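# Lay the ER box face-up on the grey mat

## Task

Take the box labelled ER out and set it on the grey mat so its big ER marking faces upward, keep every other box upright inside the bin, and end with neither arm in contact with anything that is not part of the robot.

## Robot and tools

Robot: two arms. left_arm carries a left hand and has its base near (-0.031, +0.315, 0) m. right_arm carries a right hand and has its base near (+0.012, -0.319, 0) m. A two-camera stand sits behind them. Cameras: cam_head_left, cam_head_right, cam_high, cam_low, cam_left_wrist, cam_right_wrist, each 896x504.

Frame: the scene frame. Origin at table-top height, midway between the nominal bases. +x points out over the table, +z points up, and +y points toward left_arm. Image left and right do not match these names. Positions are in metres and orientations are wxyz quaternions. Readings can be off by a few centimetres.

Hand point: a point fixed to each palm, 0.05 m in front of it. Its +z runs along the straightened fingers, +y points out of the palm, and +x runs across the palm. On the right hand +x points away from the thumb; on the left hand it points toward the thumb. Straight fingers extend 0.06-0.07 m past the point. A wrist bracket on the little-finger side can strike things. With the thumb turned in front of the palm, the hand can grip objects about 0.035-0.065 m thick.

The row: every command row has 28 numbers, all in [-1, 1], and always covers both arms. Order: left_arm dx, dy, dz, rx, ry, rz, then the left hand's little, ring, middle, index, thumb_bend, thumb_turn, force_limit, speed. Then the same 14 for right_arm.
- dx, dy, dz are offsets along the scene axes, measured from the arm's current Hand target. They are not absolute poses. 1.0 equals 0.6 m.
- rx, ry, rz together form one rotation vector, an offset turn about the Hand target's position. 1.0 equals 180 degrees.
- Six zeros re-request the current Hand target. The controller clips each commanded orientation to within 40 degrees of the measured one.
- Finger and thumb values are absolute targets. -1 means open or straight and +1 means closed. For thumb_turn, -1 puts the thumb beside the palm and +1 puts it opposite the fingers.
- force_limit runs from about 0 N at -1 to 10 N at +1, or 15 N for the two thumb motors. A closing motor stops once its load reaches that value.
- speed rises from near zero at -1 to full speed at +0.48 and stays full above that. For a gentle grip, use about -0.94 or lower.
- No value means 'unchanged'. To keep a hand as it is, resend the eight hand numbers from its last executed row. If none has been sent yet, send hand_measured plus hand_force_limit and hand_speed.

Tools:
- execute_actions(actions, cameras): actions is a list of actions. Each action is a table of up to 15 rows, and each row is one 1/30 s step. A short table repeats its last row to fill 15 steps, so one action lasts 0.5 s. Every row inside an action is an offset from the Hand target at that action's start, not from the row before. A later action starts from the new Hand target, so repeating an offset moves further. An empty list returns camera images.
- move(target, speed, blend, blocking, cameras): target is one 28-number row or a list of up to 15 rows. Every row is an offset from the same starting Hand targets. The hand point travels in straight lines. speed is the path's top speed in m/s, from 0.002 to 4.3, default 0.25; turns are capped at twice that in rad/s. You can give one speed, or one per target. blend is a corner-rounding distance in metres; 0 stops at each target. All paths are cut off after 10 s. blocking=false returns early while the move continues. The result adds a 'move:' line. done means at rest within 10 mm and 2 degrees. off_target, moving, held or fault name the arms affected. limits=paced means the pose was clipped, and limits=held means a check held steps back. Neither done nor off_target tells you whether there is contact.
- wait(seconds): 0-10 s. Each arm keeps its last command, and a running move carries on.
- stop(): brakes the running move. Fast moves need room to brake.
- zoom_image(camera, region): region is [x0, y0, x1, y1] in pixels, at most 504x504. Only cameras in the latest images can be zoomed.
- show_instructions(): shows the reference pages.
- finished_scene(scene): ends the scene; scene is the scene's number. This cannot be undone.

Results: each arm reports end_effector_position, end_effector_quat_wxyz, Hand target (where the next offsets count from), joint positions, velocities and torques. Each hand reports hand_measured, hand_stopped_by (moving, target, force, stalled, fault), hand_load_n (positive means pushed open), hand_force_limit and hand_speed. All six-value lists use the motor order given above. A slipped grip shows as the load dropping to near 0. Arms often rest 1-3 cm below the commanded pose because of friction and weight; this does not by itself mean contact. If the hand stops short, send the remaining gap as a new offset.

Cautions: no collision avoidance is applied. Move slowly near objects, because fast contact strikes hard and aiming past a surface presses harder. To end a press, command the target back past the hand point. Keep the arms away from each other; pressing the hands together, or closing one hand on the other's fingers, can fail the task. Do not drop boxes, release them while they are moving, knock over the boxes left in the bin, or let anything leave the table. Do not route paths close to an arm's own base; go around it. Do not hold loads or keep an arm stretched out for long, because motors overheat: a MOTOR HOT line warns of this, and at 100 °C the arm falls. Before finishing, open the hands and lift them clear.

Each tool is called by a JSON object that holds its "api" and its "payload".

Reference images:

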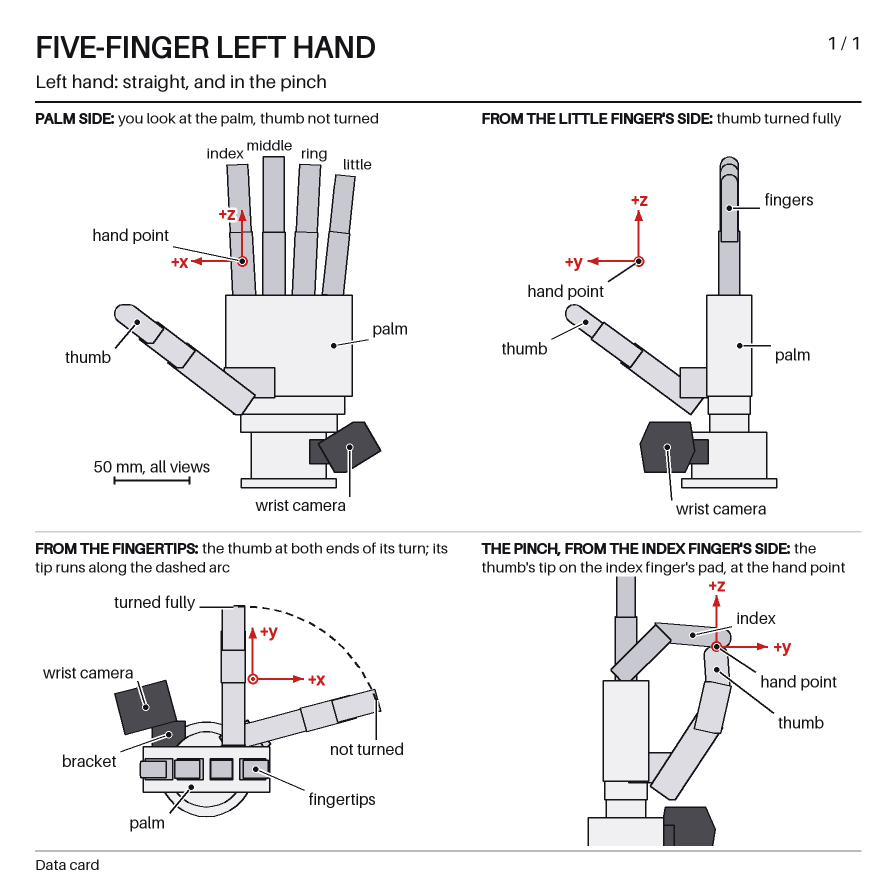

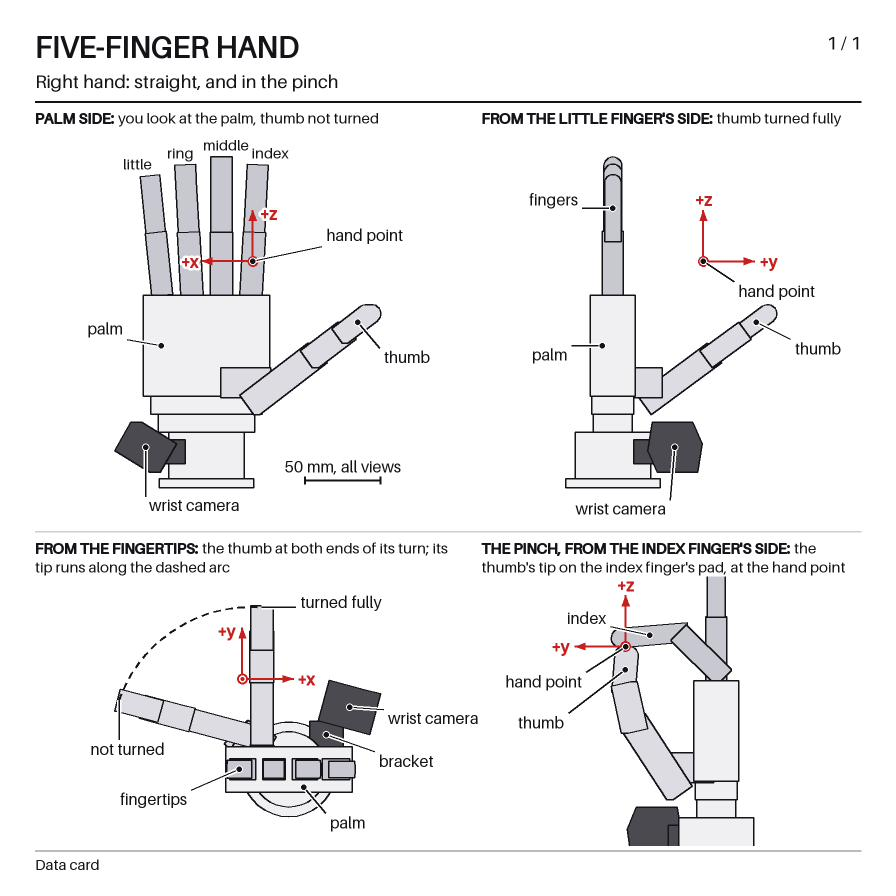

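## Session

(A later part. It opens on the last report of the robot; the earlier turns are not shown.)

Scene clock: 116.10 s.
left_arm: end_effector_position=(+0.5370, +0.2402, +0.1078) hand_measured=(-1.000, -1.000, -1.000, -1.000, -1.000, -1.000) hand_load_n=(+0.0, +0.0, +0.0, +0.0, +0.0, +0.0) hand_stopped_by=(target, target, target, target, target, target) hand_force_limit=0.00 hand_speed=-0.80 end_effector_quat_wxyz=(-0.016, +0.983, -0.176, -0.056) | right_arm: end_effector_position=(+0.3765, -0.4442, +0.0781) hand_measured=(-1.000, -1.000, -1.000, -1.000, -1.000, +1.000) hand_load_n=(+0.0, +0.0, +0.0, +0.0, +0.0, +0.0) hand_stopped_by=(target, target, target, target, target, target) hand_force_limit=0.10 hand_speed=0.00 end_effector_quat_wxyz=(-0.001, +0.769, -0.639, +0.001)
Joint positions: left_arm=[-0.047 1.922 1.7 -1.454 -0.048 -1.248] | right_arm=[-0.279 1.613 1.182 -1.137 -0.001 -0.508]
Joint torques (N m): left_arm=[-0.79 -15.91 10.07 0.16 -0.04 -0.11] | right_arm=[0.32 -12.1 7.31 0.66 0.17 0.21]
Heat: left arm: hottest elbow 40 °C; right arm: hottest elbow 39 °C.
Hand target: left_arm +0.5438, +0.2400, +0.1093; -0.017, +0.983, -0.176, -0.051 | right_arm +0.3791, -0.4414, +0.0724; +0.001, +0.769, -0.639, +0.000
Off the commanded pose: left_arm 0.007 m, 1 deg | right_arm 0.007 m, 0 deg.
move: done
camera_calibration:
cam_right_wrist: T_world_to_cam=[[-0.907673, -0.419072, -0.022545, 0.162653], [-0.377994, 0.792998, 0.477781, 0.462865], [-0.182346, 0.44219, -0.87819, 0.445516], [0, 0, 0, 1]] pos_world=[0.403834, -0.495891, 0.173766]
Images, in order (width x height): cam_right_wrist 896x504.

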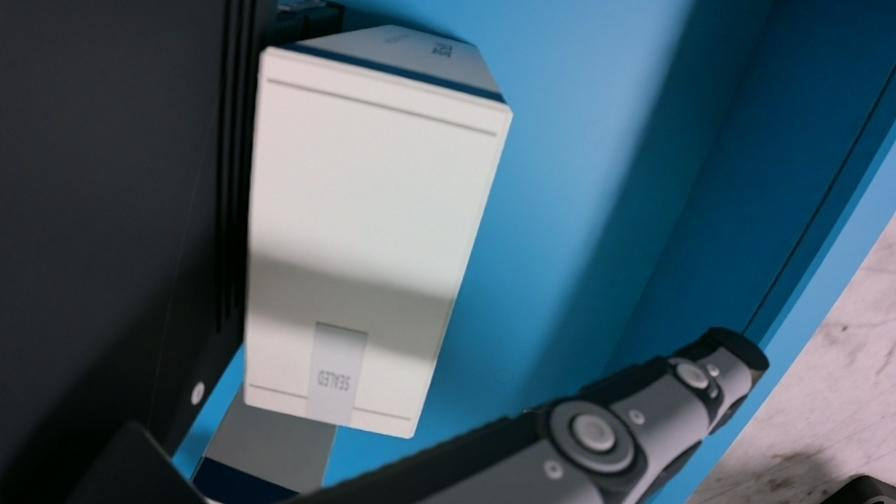

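{"api": "move", "payload": {"target": [[0,0,0,0,0,0,-1,-1,-1,-1,-1,-1,0,-0.8, 0,0,0,0,0,0,-1,-1,-1,-1,0.7,1,-0.5,-0.85]], "speed": 0.07, "cameras": ["cam_right_wrist","cam_high"]}}

Scene clock: 122.60 s.
left_arm: end_effector_position=(+0.5370, +0.2402, +0.1078) hand_measured=(-1.000, -1.000, -1.000, -1.000, -1.000, -1.000) hand_load_n=(+0.0, +0.0, +0.0, +0.0, +0.0, +0.0) hand_stopped_by=(target, target, target, target, target, target) hand_force_limit=0.00 hand_speed=-0.80 end_effector_quat_wxyz=(-0.016, +0.983, -0.176, -0.056) | right_arm: end_effector_position=(+0.3764, -0.4443, +0.0781) hand_measured=(-1.000, -1.000, -1.000, -1.000, +0.054, +1.000) hand_load_n=(+0.0, +0.0, +0.0, +0.0, +0.5, +0.0) hand_stopped_by=(target, target, target, target, moving, target) hand_force_limit=-0.50 hand_speed=-0.85 end_effector_quat_wxyz=(-0.001, +0.769, -0.639, +0.001)
Joint positions: left_arm=[-0.047 1.922 1.7 -1.454 -0.048 -1.248] | right_arm=[-0.279 1.613 1.182 -1.137 0 -0.508]
Joint torques (N m): left_arm=[-0.85 -15.91 10.07 0.17 -0.04 -0.11] | right_arm=[0.32 -11.87 7.31 0.64 0.16 0.21]
Heat: left arm: hottest elbow 40 °C; right arm: hottest elbow 39 °C.
Hand target: left_arm +0.5438, +0.2400, +0.1093; -0.017, +0.983, -0.176, -0.051 | right_arm +0.3790, -0.4414, +0.0724; +0.001, +0.769, -0.639, +0.000
Off the commanded pose: left_arm 0.007 m, 1 deg | right_arm 0.007 m, 0 deg.
move: moving (right_arm; no rest 5 s after the path's end)
camera_calibration:
cam_right_wrist: T_world_to_cam=[[-0.907698, -0.419032, -0.0222722, 0.162635], [-0.377883, 0.793179, 0.477568, 0.462948], [-0.182451, 0.441904, -0.878312, 0.445437], [0, 0, 0, 1]] pos_world=[0.403834, -0.495891, 0.173766]
Images, in order (width x height): cam_high 896x504, cam_right_wrist 896x504.

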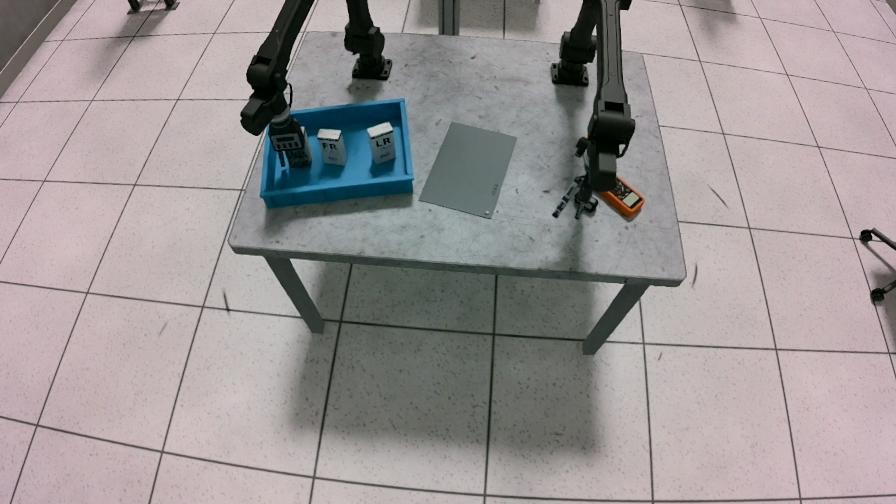

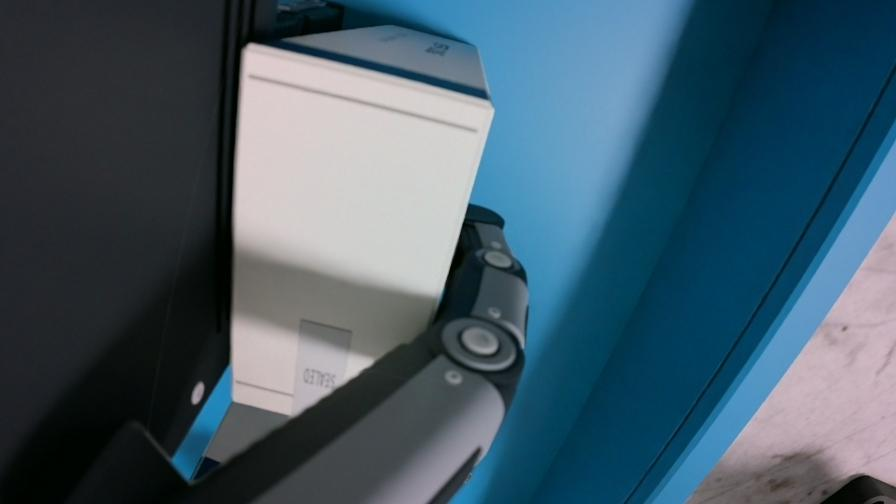

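{"api": "wait", "payload": {"seconds": 3, "cameras": ["cam_right_wrist"]}}

Scene clock: 126.00 s.
left_arm: end_effector_position=(+0.5370, +0.2402, +0.1078) hand_measured=(-1.000, -1.000, -1.000, -1.000, -1.000, -1.000) hand_load_n=(+0.0, +0.0, +0.0, +0.0, +0.0, +0.0) hand_stopped_by=(target, target, target, target, target, target) hand_force_limit=0.00 hand_speed=-0.80 end_effector_quat_wxyz=(-0.016, +0.983, -0.176, -0.056) | right_arm: end_effector_position=(+0.3765, -0.4444, +0.0781) hand_measured=(-1.000, -1.000, -1.000, -1.000, +0.152, +1.000) hand_load_n=(+0.0, +0.0, +0.0, +0.0, +4.5, +0.5) hand_stopped_by=(target, target, target, target, force, target) hand_force_limit=-0.50 hand_speed=-0.85 end_effector_quat_wxyz=(+0.000, +0.769, -0.639, +0.001)
Joint positions: left_arm=[-0.047 1.922 1.7 -1.454 -0.048 -1.248] | right_arm=[-0.279 1.613 1.182 -1.137 0 -0.508]
Joint torques (N m): left_arm=[-0.85 -15.91 10.06 0.16 -0.03 -0.11] | right_arm=[0.32 -11.93 7.31 0.64 0.15 0.2]
Heat: left arm: hottest elbow 40 °C; right arm: hottest elbow 39 °C.
Hand target: left_arm +0.5438, +0.2400, +0.1093; -0.017, +0.983, -0.176, -0.051 | right_arm +0.3791, -0.4415, +0.0724; +0.001, +0.770, -0.639, +0.000
Off the commanded pose: left_arm 0.007 m, 1 deg | right_arm 0.007 m, 0 deg.
wait: 3.00 s; at rest by 0.20 s
camera_calibration:
cam_right_wrist: T_world_to_cam=[[-0.907692, -0.419044, -0.0222866, 0.162679], [-0.377998, 0.793408, 0.477097, 0.463308], [-0.182242, 0.441482, -0.878568, 0.445249], [0, 0, 0, 1]] pos_world=[0.403935, -0.495992, 0.173764]
Images, in order (width x height): cam_right_wrist 896x504.

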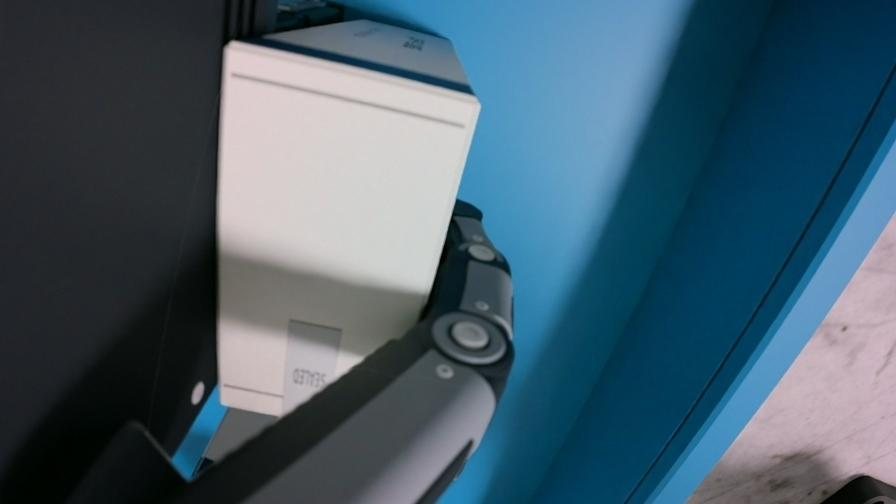

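{"api": "move", "payload": {"target": [[0,0,0,0,0,0,-1,-1,-1,-1,-1,-1,0,-0.8, 0,0,0,0,0,0,-1,-0.7,-0.7,-0.7,0.7,1,-0.8,-0.85]], "speed": 0.07}}

{"api": "move", "payload": {"target": [[0,0,0,0,0,0,-1,-1,-1,-1,-1,-1,0,-0.8, 0,0,0,0,0,0,-1,-0.7,-0.7,-0.7,0.75,1,0.1,-0.8]], "speed": 0.07, "cameras": ["cam_right_wrist"]}}

Scene clock: 127.47 s.
left_arm: end_effector_position=(+0.5370, +0.2402, +0.1078) hand_measured=(-1.000, -1.000, -1.000, -1.000, -1.000, -1.000) hand_load_n=(+0.0, +0.0, +0.0, +0.0, +0.0, +0.0) hand_stopped_by=(target, target, target, target, target, target) hand_force_limit=0.00 hand_speed=-0.80 end_effector_quat_wxyz=(-0.016, +0.983, -0.176, -0.056) | right_arm: end_effector_position=(+0.3766, -0.4444, +0.0780) hand_measured=(-1.000, -0.906, -0.932, -0.918, +0.150, +1.000) hand_load_n=(+0.0, +2.5, +0.0, +0.0, +8.0, +1.0) hand_stopped_by=(target, force, force, force, force, target) hand_force_limit=-0.80 hand_speed=-0.85 end_effector_quat_wxyz=(+0.000, +0.769, -0.639, +0.001)
Joint positions: left_arm=[-0.047 1.922 1.7 -1.454 -0.048 -1.248] | right_arm=[-0.279 1.613 1.182 -1.137 0 -0.508]
Joint torques (N m): left_arm=[-0.85 -15.91 10.07 0.17 -0.04 -0.11] | right_arm=[0.32 -11.93 7.31 0.62 0.15 0.21]
Heat: left arm: hottest elbow 40 °C; right arm: hottest elbow 38 °C.
Hand target: left_arm +0.5438, +0.2400, +0.1093; -0.017, +0.983, -0.176, -0.051 | right_arm +0.3791, -0.4415, +0.0724; +0.001, +0.770, -0.639, +0.000
Off the commanded pose: left_arm 0.007 m, 1 deg | right_arm 0.007 m, 0 deg.
move: done

Scene clock: 127.97 s.
left_arm: end_effector_position=(+0.5370, +0.2402, +0.1078) hand_measured=(-1.000, -1.000, -1.000, -1.000, -1.000, -1.000) hand_load_n=(+0.0, +0.0, +0.0, +0.0, +0.0, +0.0) hand_stopped_by=(target, target, target, target, target, target) hand_force_limit=0.00 hand_speed=-0.80 end_effector_quat_wxyz=(-0.016, +0.983, -0.176, -0.056) | right_arm: end_effector_position=(+0.3766, -0.4444, +0.0780) hand_measured=(-1.000, -0.906, -0.932, -0.918, +0.154, +1.000) hand_load_n=(+0.0, +3.0, +0.0, +0.0, +9.0, +1.5) hand_stopped_by=(target, force, force, force, force, target) hand_force_limit=0.10 hand_speed=-0.80 end_effector_quat_wxyz=(+0.000, +0.769, -0.639, +0.001)
Joint positions: left_arm=[-0.047 1.922 1.7 -1.454 -0.048 -1.248] | right_arm=[-0.279 1.613 1.182 -1.137 0 -0.508]
Joint torques (N m): left_arm=[-0.91 -15.91 10.07 0.17 -0.04 -0.11] | right_arm=[0.32 -11.93 7.31 0.61 0.14 0.21]
Heat: left arm: hottest elbow 40 °C; right arm: hottest elbow 38 °C.
Hand target: left_arm +0.5438, +0.2400, +0.1093; -0.017, +0.983, -0.176, -0.051 | right_arm +0.3791, -0.4415, +0.0724; +0.001, +0.770, -0.639, +0.000
Off the commanded pose: left_arm 0.007 m, 1 deg | right_arm 0.007 m, 0 deg.
move: done
camera_calibration:
cam_right_wrist: T_world_to_cam=[[-0.907677, -0.419062, -0.0225574, 0.162711], [-0.378177, 0.793452, 0.476881, 0.463441], [-0.181944, 0.441385, -0.878678, 0.4451], [0, 0, 0, 1]] pos_world=[0.403935, -0.495992, 0.173764]
Images, in order (width x height): cam_right_wrist 896x504.

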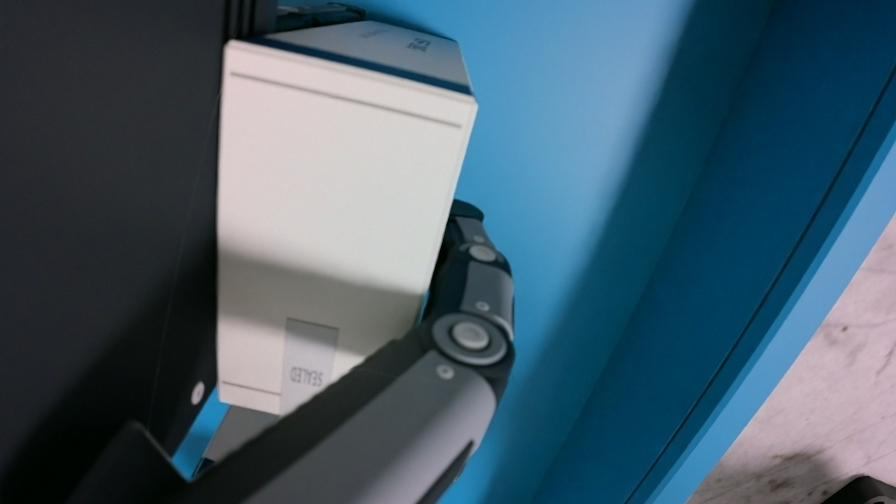

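{"api": "move", "payload": {"target": [[0,0,0,0,0,0,-1,-1,-1,-1,-1,-1,0,-0.8, 0,0,0.1,0,0,0,-1,-0.7,-0.7,-0.7,0.75,1,0.1,-0.8]], "speed": 0.1, "cameras": ["cam_right_wrist","cam_high"]}}

Scene clock: 129.90 s.
left_arm: end_effector_position=(+0.5370, +0.2402, +0.1078) hand_measured=(-1.000, -1.000, -1.000, -1.000, -1.000, -1.000) hand_load_n=(+0.0, -0.5, +0.0, +0.0, +0.0, +0.0) hand_stopped_by=(target, target, target, target, target, target) hand_force_limit=0.00 hand_speed=-0.80 end_effector_quat_wxyz=(-0.016, +0.983, -0.176, -0.056) | right_arm: end_effector_position=(+0.3628, -0.4398, +0.1145) hand_measured=(-1.000, -0.906, -0.932, -0.918, +0.154, +1.000) hand_load_n=(+0.0, +3.0, +0.0, +0.0, +9.0, +1.5) hand_stopped_by=(target, force, force, force, force, target) hand_force_limit=0.10 hand_speed=-0.80 end_effector_quat_wxyz=(+0.008, +0.769, -0.639, -0.022)
Joint positions: left_arm=[-0.047 1.922 1.7 -1.454 -0.048 -1.248] | right_arm=[-0.279 1.576 1.23 -1.271 0 -0.508]
Joint torques (N m): left_arm=[-0.91 -15.97 10.07 0.17 -0.04 -0.11] | right_arm=[0.26 -13.98 11.06 -0.28 0.13 0.2]
Heat: left arm: hottest elbow 40 °C; right arm: hottest elbow 38 °C.
Hand target: left_arm +0.5438, +0.2400, +0.1093; -0.017, +0.983, -0.176, -0.051 | right_arm +0.3791, -0.4415, +0.1325; +0.001, +0.770, -0.639, +0.000
Off the commanded pose: left_arm 0.007 m, 1 deg | right_arm 0.024 m, 3 deg.
move: off_target (right_arm)
camera_calibration:
cam_right_wrist: T_world_to_cam=[[-0.907867, -0.419041, 0.0135023, 0.148958], [-0.355103, 0.785666, 0.506588, 0.421982], [-0.222889, 0.45512, -0.862083, 0.491628], [0, 0, 0, 1]] pos_world=[0.39466, -0.492867, 0.208041]
Images, in order (width x height): cam_high 896x504, cam_right_wrist 896x504.

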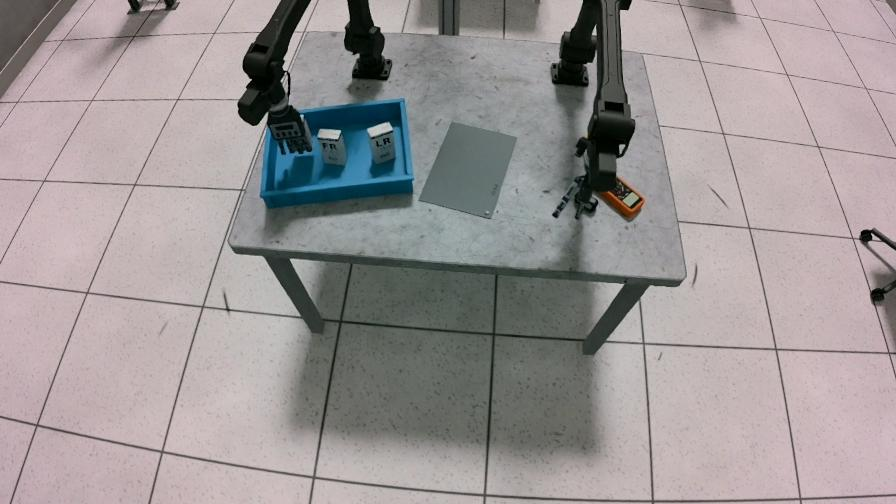

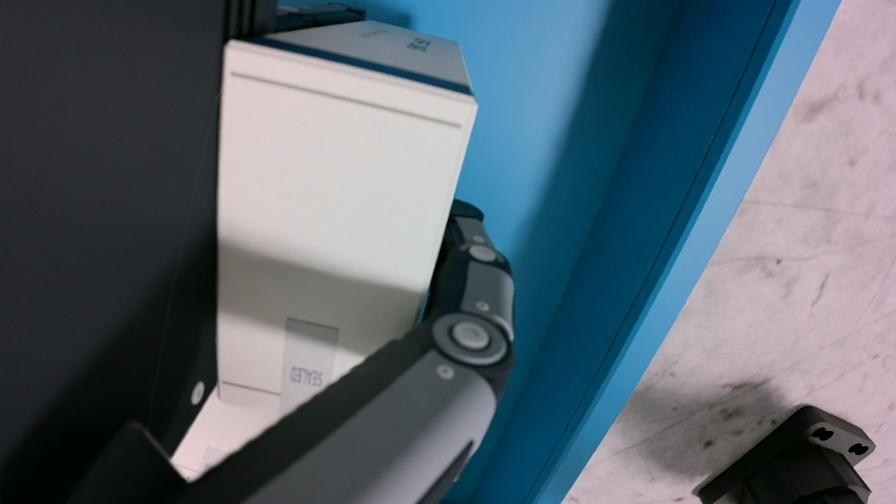

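{"api": "move", "payload": {"target": [[0,0,0,0,0,0,-1,-1,-1,-1,-1,-1,0,-0.8, 0,0,0.246,0,0,0,-1,-0.7,-0.7,-0.7,0.75,1,0.1,-0.8],[0,0,0,0,0,0,-1,-1,-1,-1,-1,-1,0,-0.8, -0.082,0.736,0.246,0,0,0.1636,-1,-0.7,-0.7,-0.7,0.75,1,0.1,-0.8]], "speed": [0.15,0.22], "blend": [0.03,0], "cameras": ["all"]}}

Scene clock: 141.47 s.
left_arm: end_effector_position=(+0.5370, +0.2402, +0.1078) hand_measured=(-1.000, -1.000, -1.000, -1.000, -1.000, -1.000) hand_load_n=(+0.0, +0.0, +0.0, +0.0, +0.0, +0.0) hand_stopped_by=(target, target, target, target, target, target) hand_force_limit=0.00 hand_speed=-0.80 end_effector_quat_wxyz=(-0.016, +0.983, -0.176, -0.056) | right_arm: end_effector_position=(+0.3189, -0.0058, +0.2635) hand_measured=(-1.000, -0.906, -0.932, -0.918, +0.154, +1.000) hand_load_n=(+0.0, +3.0, +0.0, +0.0, +9.0, +1.5) hand_stopped_by=(target, force, force, force, force, target) hand_force_limit=0.10 hand_speed=-0.80 end_effector_quat_wxyz=(+0.019, +0.910, -0.415, -0.009)
Joint positions: left_arm=[-0.047 1.922 1.7 -1.454 -0.048 -1.248] | right_arm=[0.769 1.672 1.747 -1.687 0 0.01]
Joint torques (N m): left_arm=[-0.85 -15.97 10.07 0.17 -0.04 -0.11] | right_arm=[-0.85 -14.39 12.25 -0.29 0.14 0.22]
Heat: left arm: hottest elbow 40 °C; right arm: hottest elbow 40 °C.
Hand target: left_arm +0.5438, +0.2400, +0.1093; -0.017, +0.983, -0.176, -0.051 | right_arm +0.3299, +0.0002, +0.2801; +0.001, +0.907, -0.422, +0.000
Off the commanded pose: left_arm 0.007 m, 1 deg | right_arm 0.021 m, 3 deg.
move: off_target (right_arm)
camera_calibration:
cam_right_wrist: T_world_to_cam=[[-0.57115, -0.820604, 0.0199095, 0.177519], [-0.710999, 0.506693, 0.487589, 0.106777], [-0.410205, 0.264331, -0.872846, 0.474172], [0, 0, 0, 1]] pos_world=[0.371816, -0.0337686, 0.358282]

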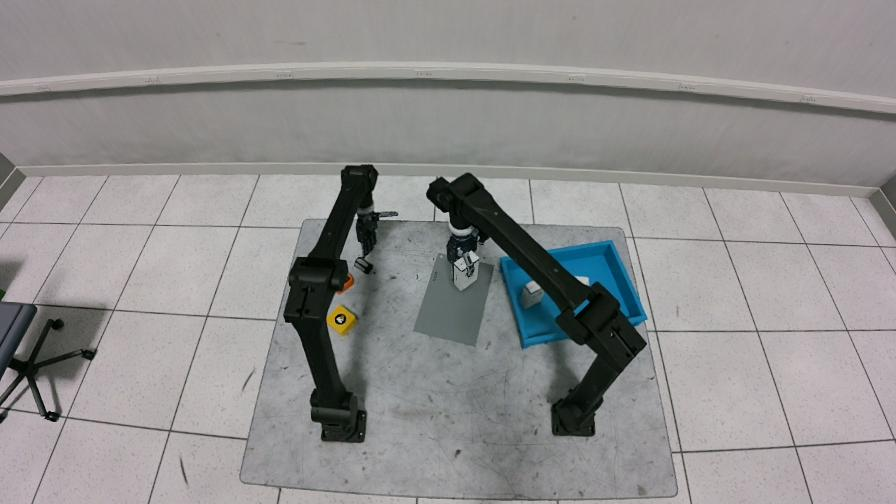

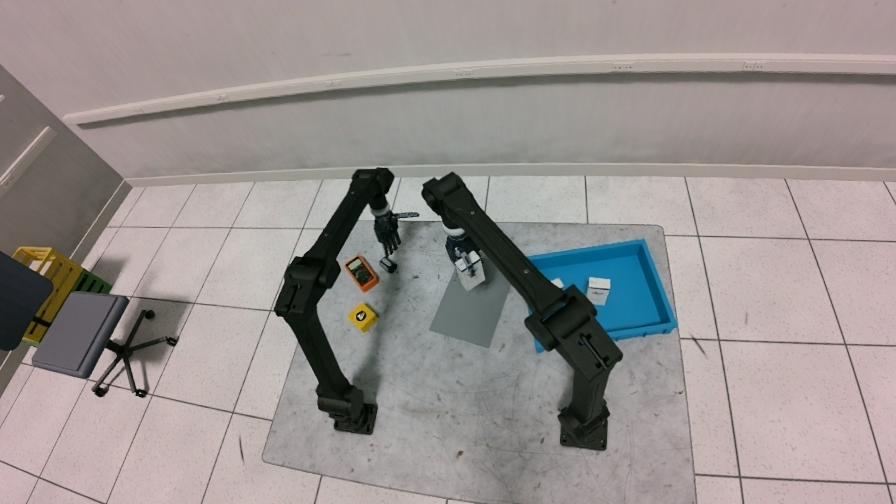

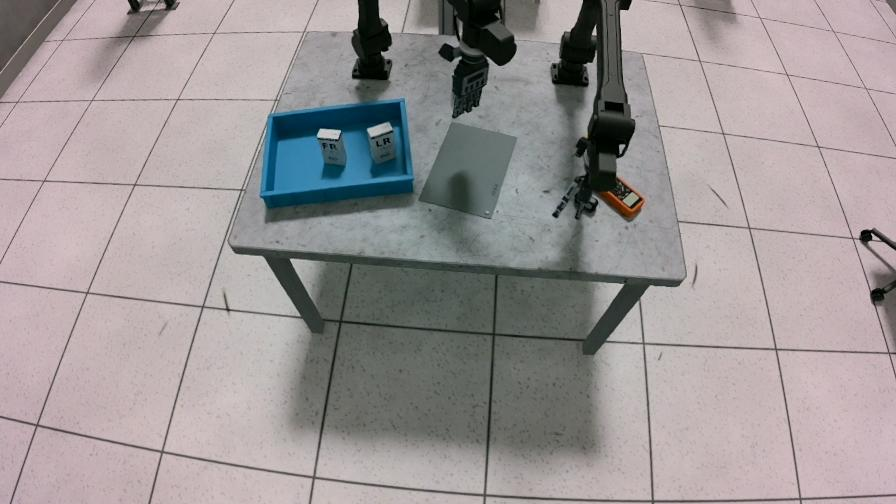

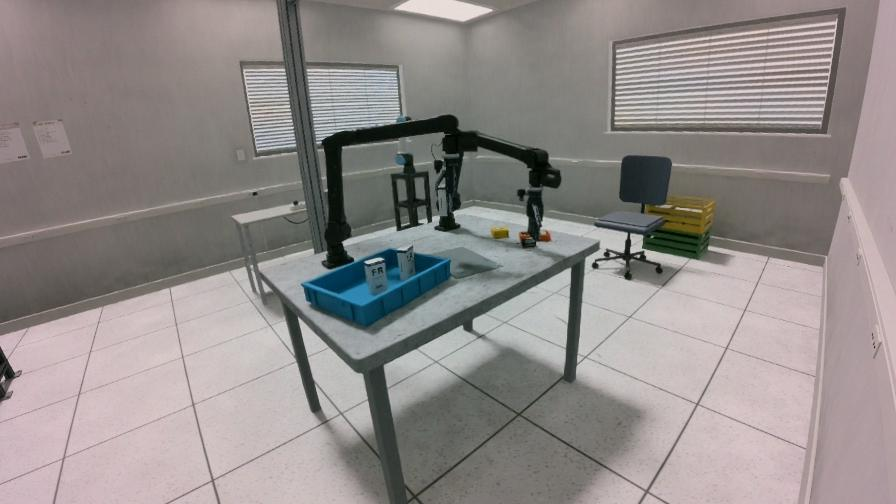

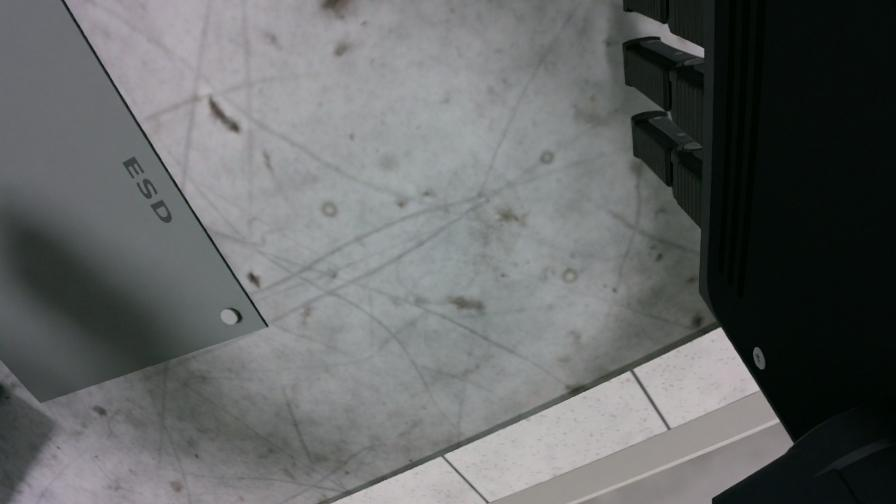

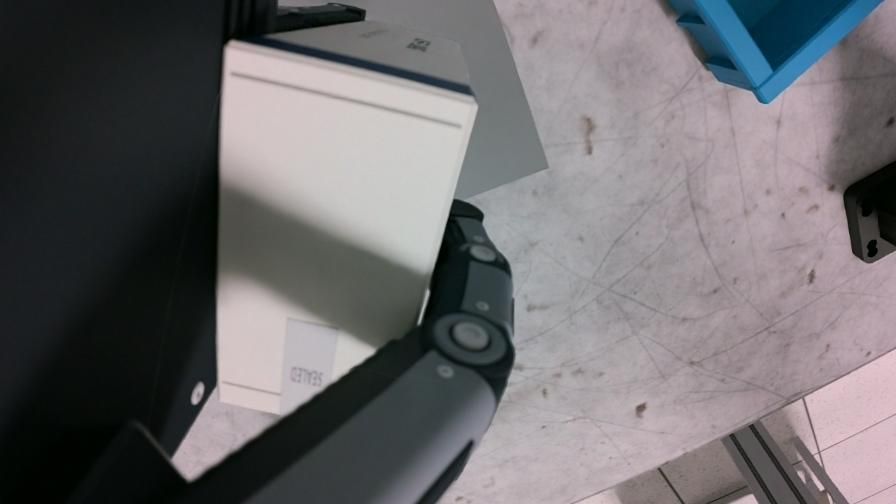

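{"api": "move", "payload": {"target": [[0,0,0,0,0,0,-1,-1,-1,-1,-1,-1,0,-0.8, 0.032,0.016,-0.217,0.2326,-0.2763,0,-1,-0.7,-0.7,-0.7,0.75,1,0.1,-0.8]], "speed": 0.22, "cameras": ["all"]}}

Scene clock: 146.27 s.
left_arm: end_effector_position=(+0.5370, +0.2402, +0.1078) hand_measured=(-1.000, -1.000, -1.000, -1.000, -1.000, -1.000) hand_load_n=(+0.0, +0.0, +0.0, +0.0, +0.0, +0.0) hand_stopped_by=(target, target, target, target, target, target) hand_force_limit=0.00 hand_speed=-0.80 end_effector_quat_wxyz=(-0.016, +0.983, -0.176, -0.056) | right_arm: end_effector_position=(+0.3414, +0.0092, +0.1367) hand_measured=(-1.000, -0.906, -0.932, -0.918, +0.154, +1.000) hand_load_n=(+0.0, +2.5, +0.0, +0.0, +9.5, +1.0) hand_stopped_by=(target, force, force, force, force, target) hand_force_limit=0.10 hand_speed=-0.80 end_effector_quat_wxyz=(-0.472, +0.776, -0.359, +0.216)
Joint positions: left_arm=[-0.047 1.922 1.7 -1.454 -0.048 -1.248] | right_arm=[0.766 1.128 0.613 0.036 0.012 0.01]
Joint torques (N m): left_arm=[-0.85 -15.97 10.06 0.17 -0.04 -0.11] | right_arm=[-1.08 -7.71 8.9 2.63 0.12 0.1]
Heat: left arm: hottest elbow 40 °C; right arm: hottest elbow 41 °C.
Hand target: left_arm +0.5438, +0.2400, +0.1093; -0.017, +0.983, -0.176, -0.051 | right_arm +0.3492, +0.0098, +0.1499; -0.487, +0.765, -0.356, +0.227
Off the commanded pose: left_arm 0.007 m, 1 deg | right_arm 0.015 m, 2 deg.
move: off_target (right_arm)
camera_calibration:
cam_right_wrist: T_world_to_cam=[[-0.168808, -0.462025, -0.870653, 0.186221], [-0.952767, 0.302747, 0.0240713, 0.324832], [0.252466, 0.833593, -0.491309, 0.0852437], [0, 0, 0, 1]] pos_world=[0.319403, -0.0833612, 0.196196]

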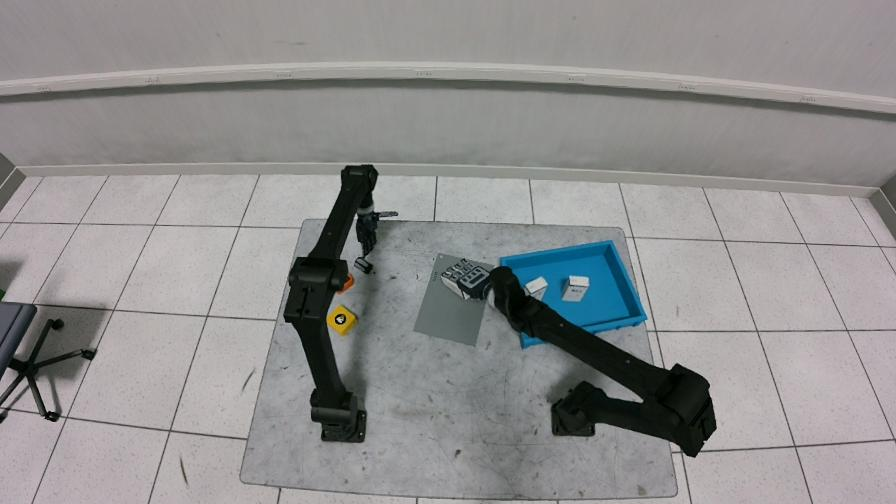

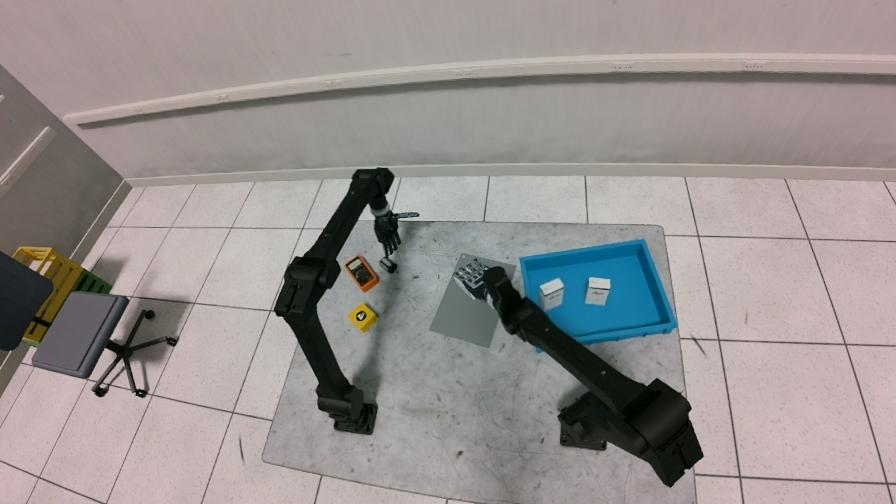

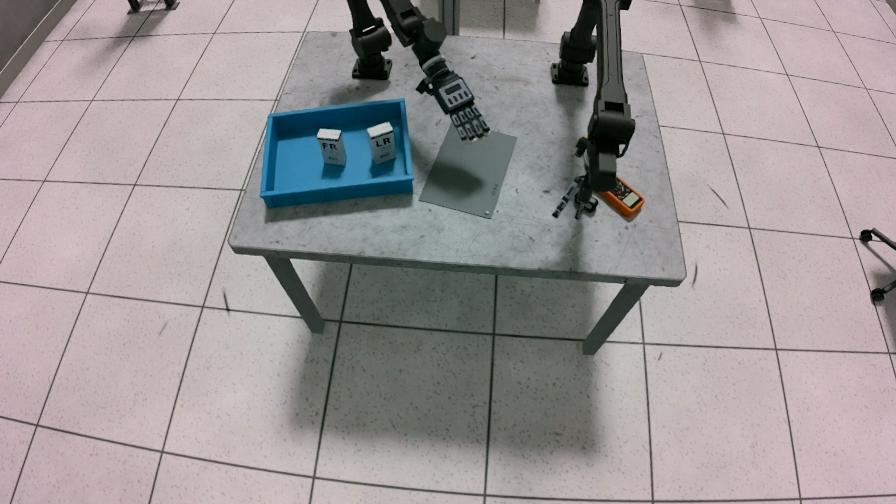

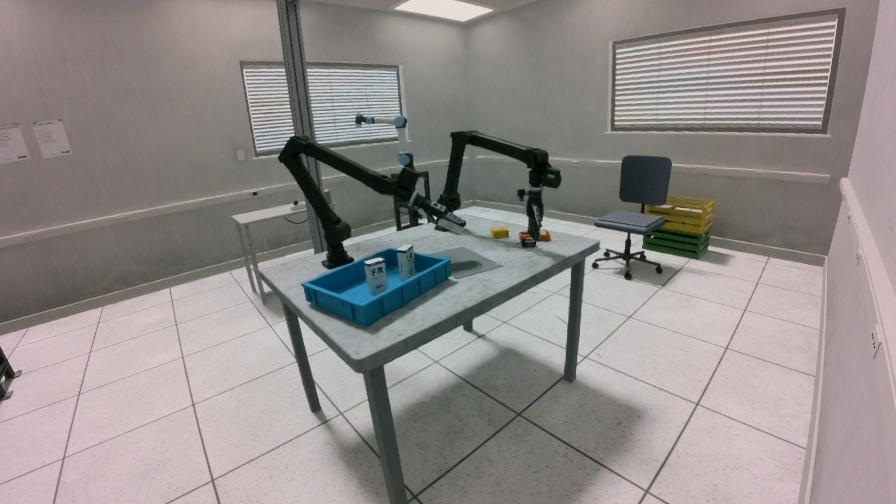

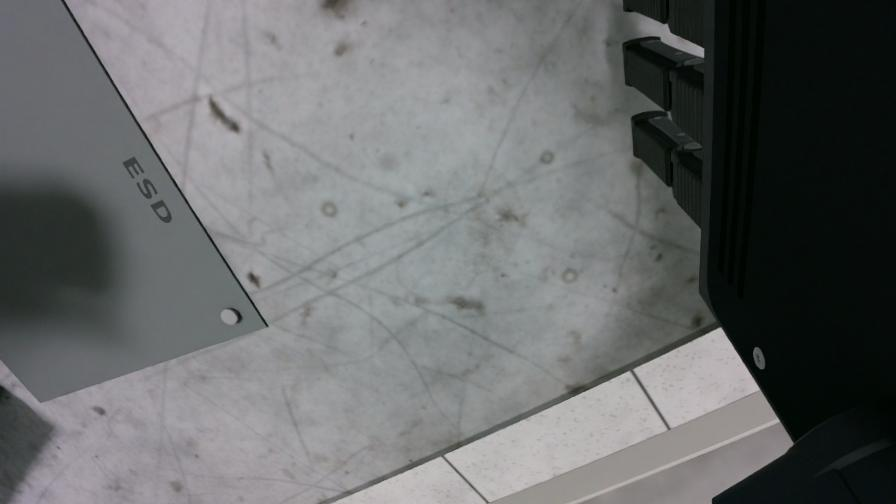

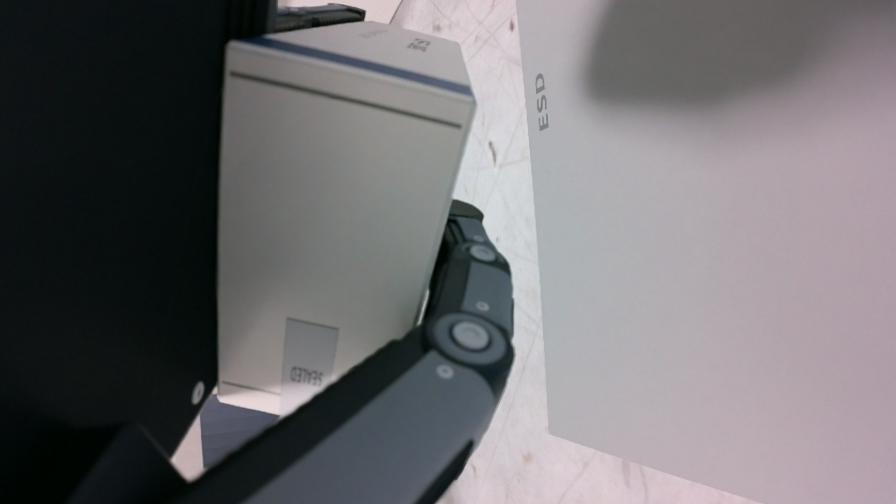

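{"api": "move", "payload": {"target": [[0,0,0,0,0,0,-1,-1,-1,-1,-1,-1,0,-0.8, 0,0,-0.17,0.0072,-0.0085,0,-1,-0.7,-0.7,-0.7,0.75,1,0.1,-0.8]], "speed": 0.1, "cameras": ["cam_right_wrist","cam_low","cam_high"]}}

{"api": "zoom_image", "payload": {"camera": "cam_low", "region": [380, 180, 540, 300]}}

{"api": "zoom_image", "payload": {"camera": "cam_high", "region": [400, 60, 540, 220]}}

Scene clock: 149.77 s.
left_arm: end_effector_position=(+0.5370, +0.2402, +0.1078) hand_measured=(-1.000, -1.000, -1.000, -1.000, -1.000, -1.000) hand_load_n=(+0.0, +0.0, +0.0, +0.0, +0.0, +0.0) hand_stopped_by=(target, target, target, target, target, target) hand_force_limit=0.00 hand_speed=-0.80 end_effector_quat_wxyz=(-0.016, +0.983, -0.176, -0.056) | right_arm: end_effector_position=(+0.3420, +0.0097, +0.0421) hand_measured=(-1.000, -0.906, -0.932, -0.918, +0.154, +1.000) hand_load_n=(+0.0, +2.5, -0.5, +0.0, +9.0, +1.5) hand_stopped_by=(target, force, force, force, force, target) hand_force_limit=0.10 hand_speed=-0.80 end_effector_quat_wxyz=(-0.492, +0.763, -0.353, +0.225)
Joint positions: left_arm=[-0.047 1.922 1.7 -1.454 -0.048 -1.248] | right_arm=[0.766 1.384 0.45 0.506 0.012 0.01]
Joint torques (N m): left_arm=[-0.85 -15.91 10.09 0.17 -0.03 -0.11] | right_arm=[-1.03 -7.71 6.63 2.76 0.12 0.09]
Heat: left arm: hottest elbow 40 °C; right arm: hottest elbow 41 °C.
Hand target: left_arm +0.5438, +0.2400, +0.1093; -0.017, +0.983, -0.176, -0.051 | right_arm +0.3492, +0.0098, +0.0479; -0.500, +0.756, -0.352, +0.233
Off the commanded pose: left_arm 0.007 m, 1 deg | right_arm 0.009 m, 2 deg.
move: done
camera_calibration:
cam_right_wrist: T_world_to_cam=[[-0.13528, -0.432501, -0.891427, 0.0933252], [-0.953166, 0.302441, -0.00208817, 0.328784], [0.270507, 0.849395, -0.45316, 0.030203], [0, 0, 0, 1]] pos_world=[0.317841, -0.0847287, 0.0975659]
Images, in order (width x height): cam_high 896x504, cam_low 896x504, cam_right_wrist 896x504.

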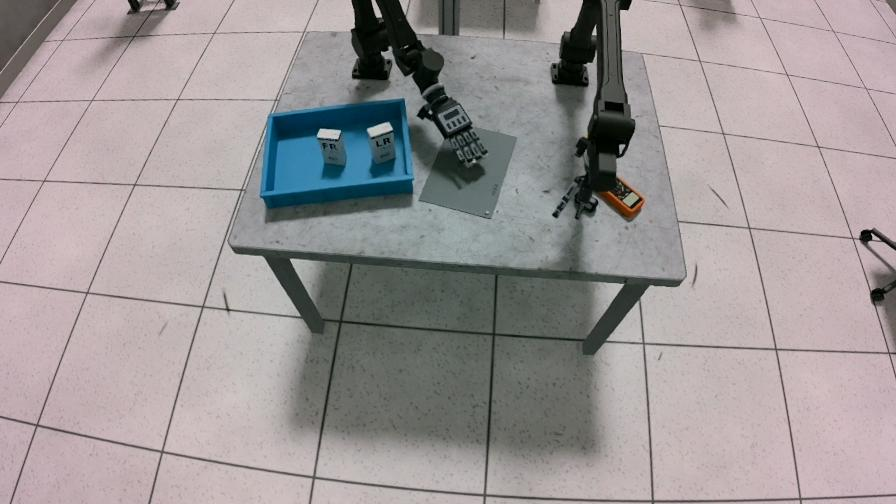

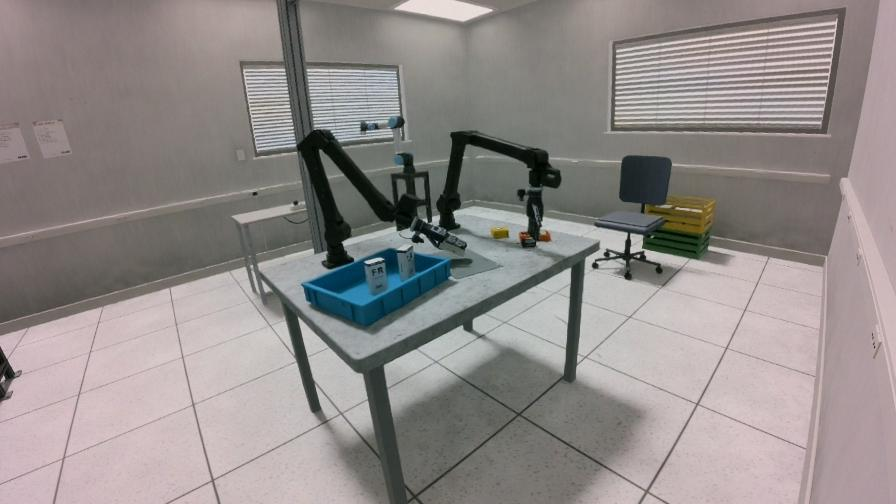

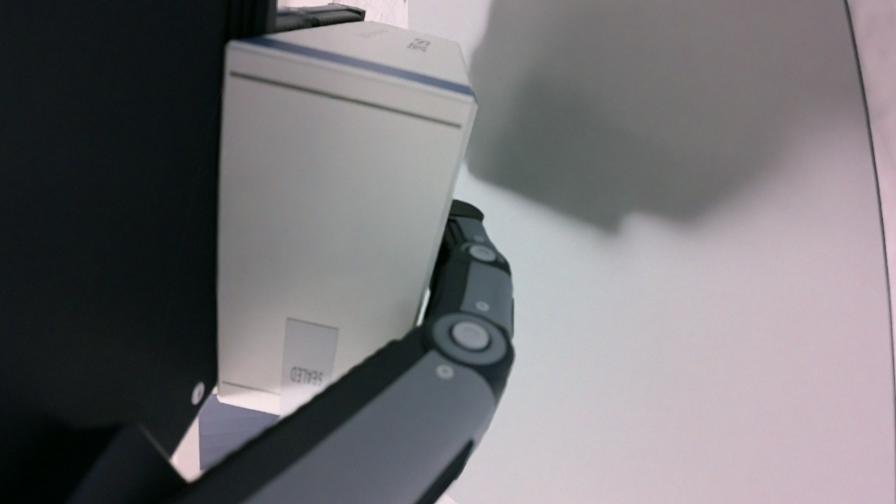

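Scaled by 3.150 from the camera's 896x504 image, which has a finer 1280x720 frame.

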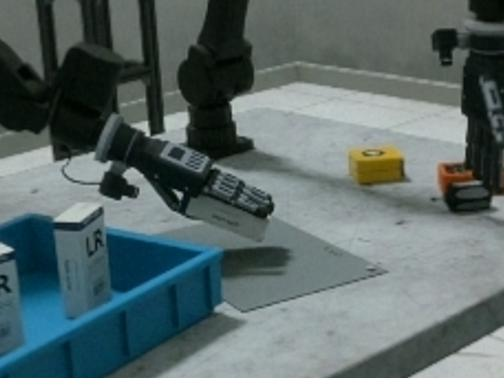

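Scaled by 3.150 from the camera's 896x504 image, which has a finer 1280x720 frame.

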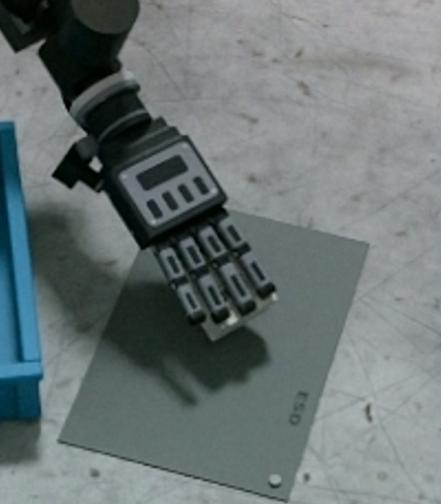

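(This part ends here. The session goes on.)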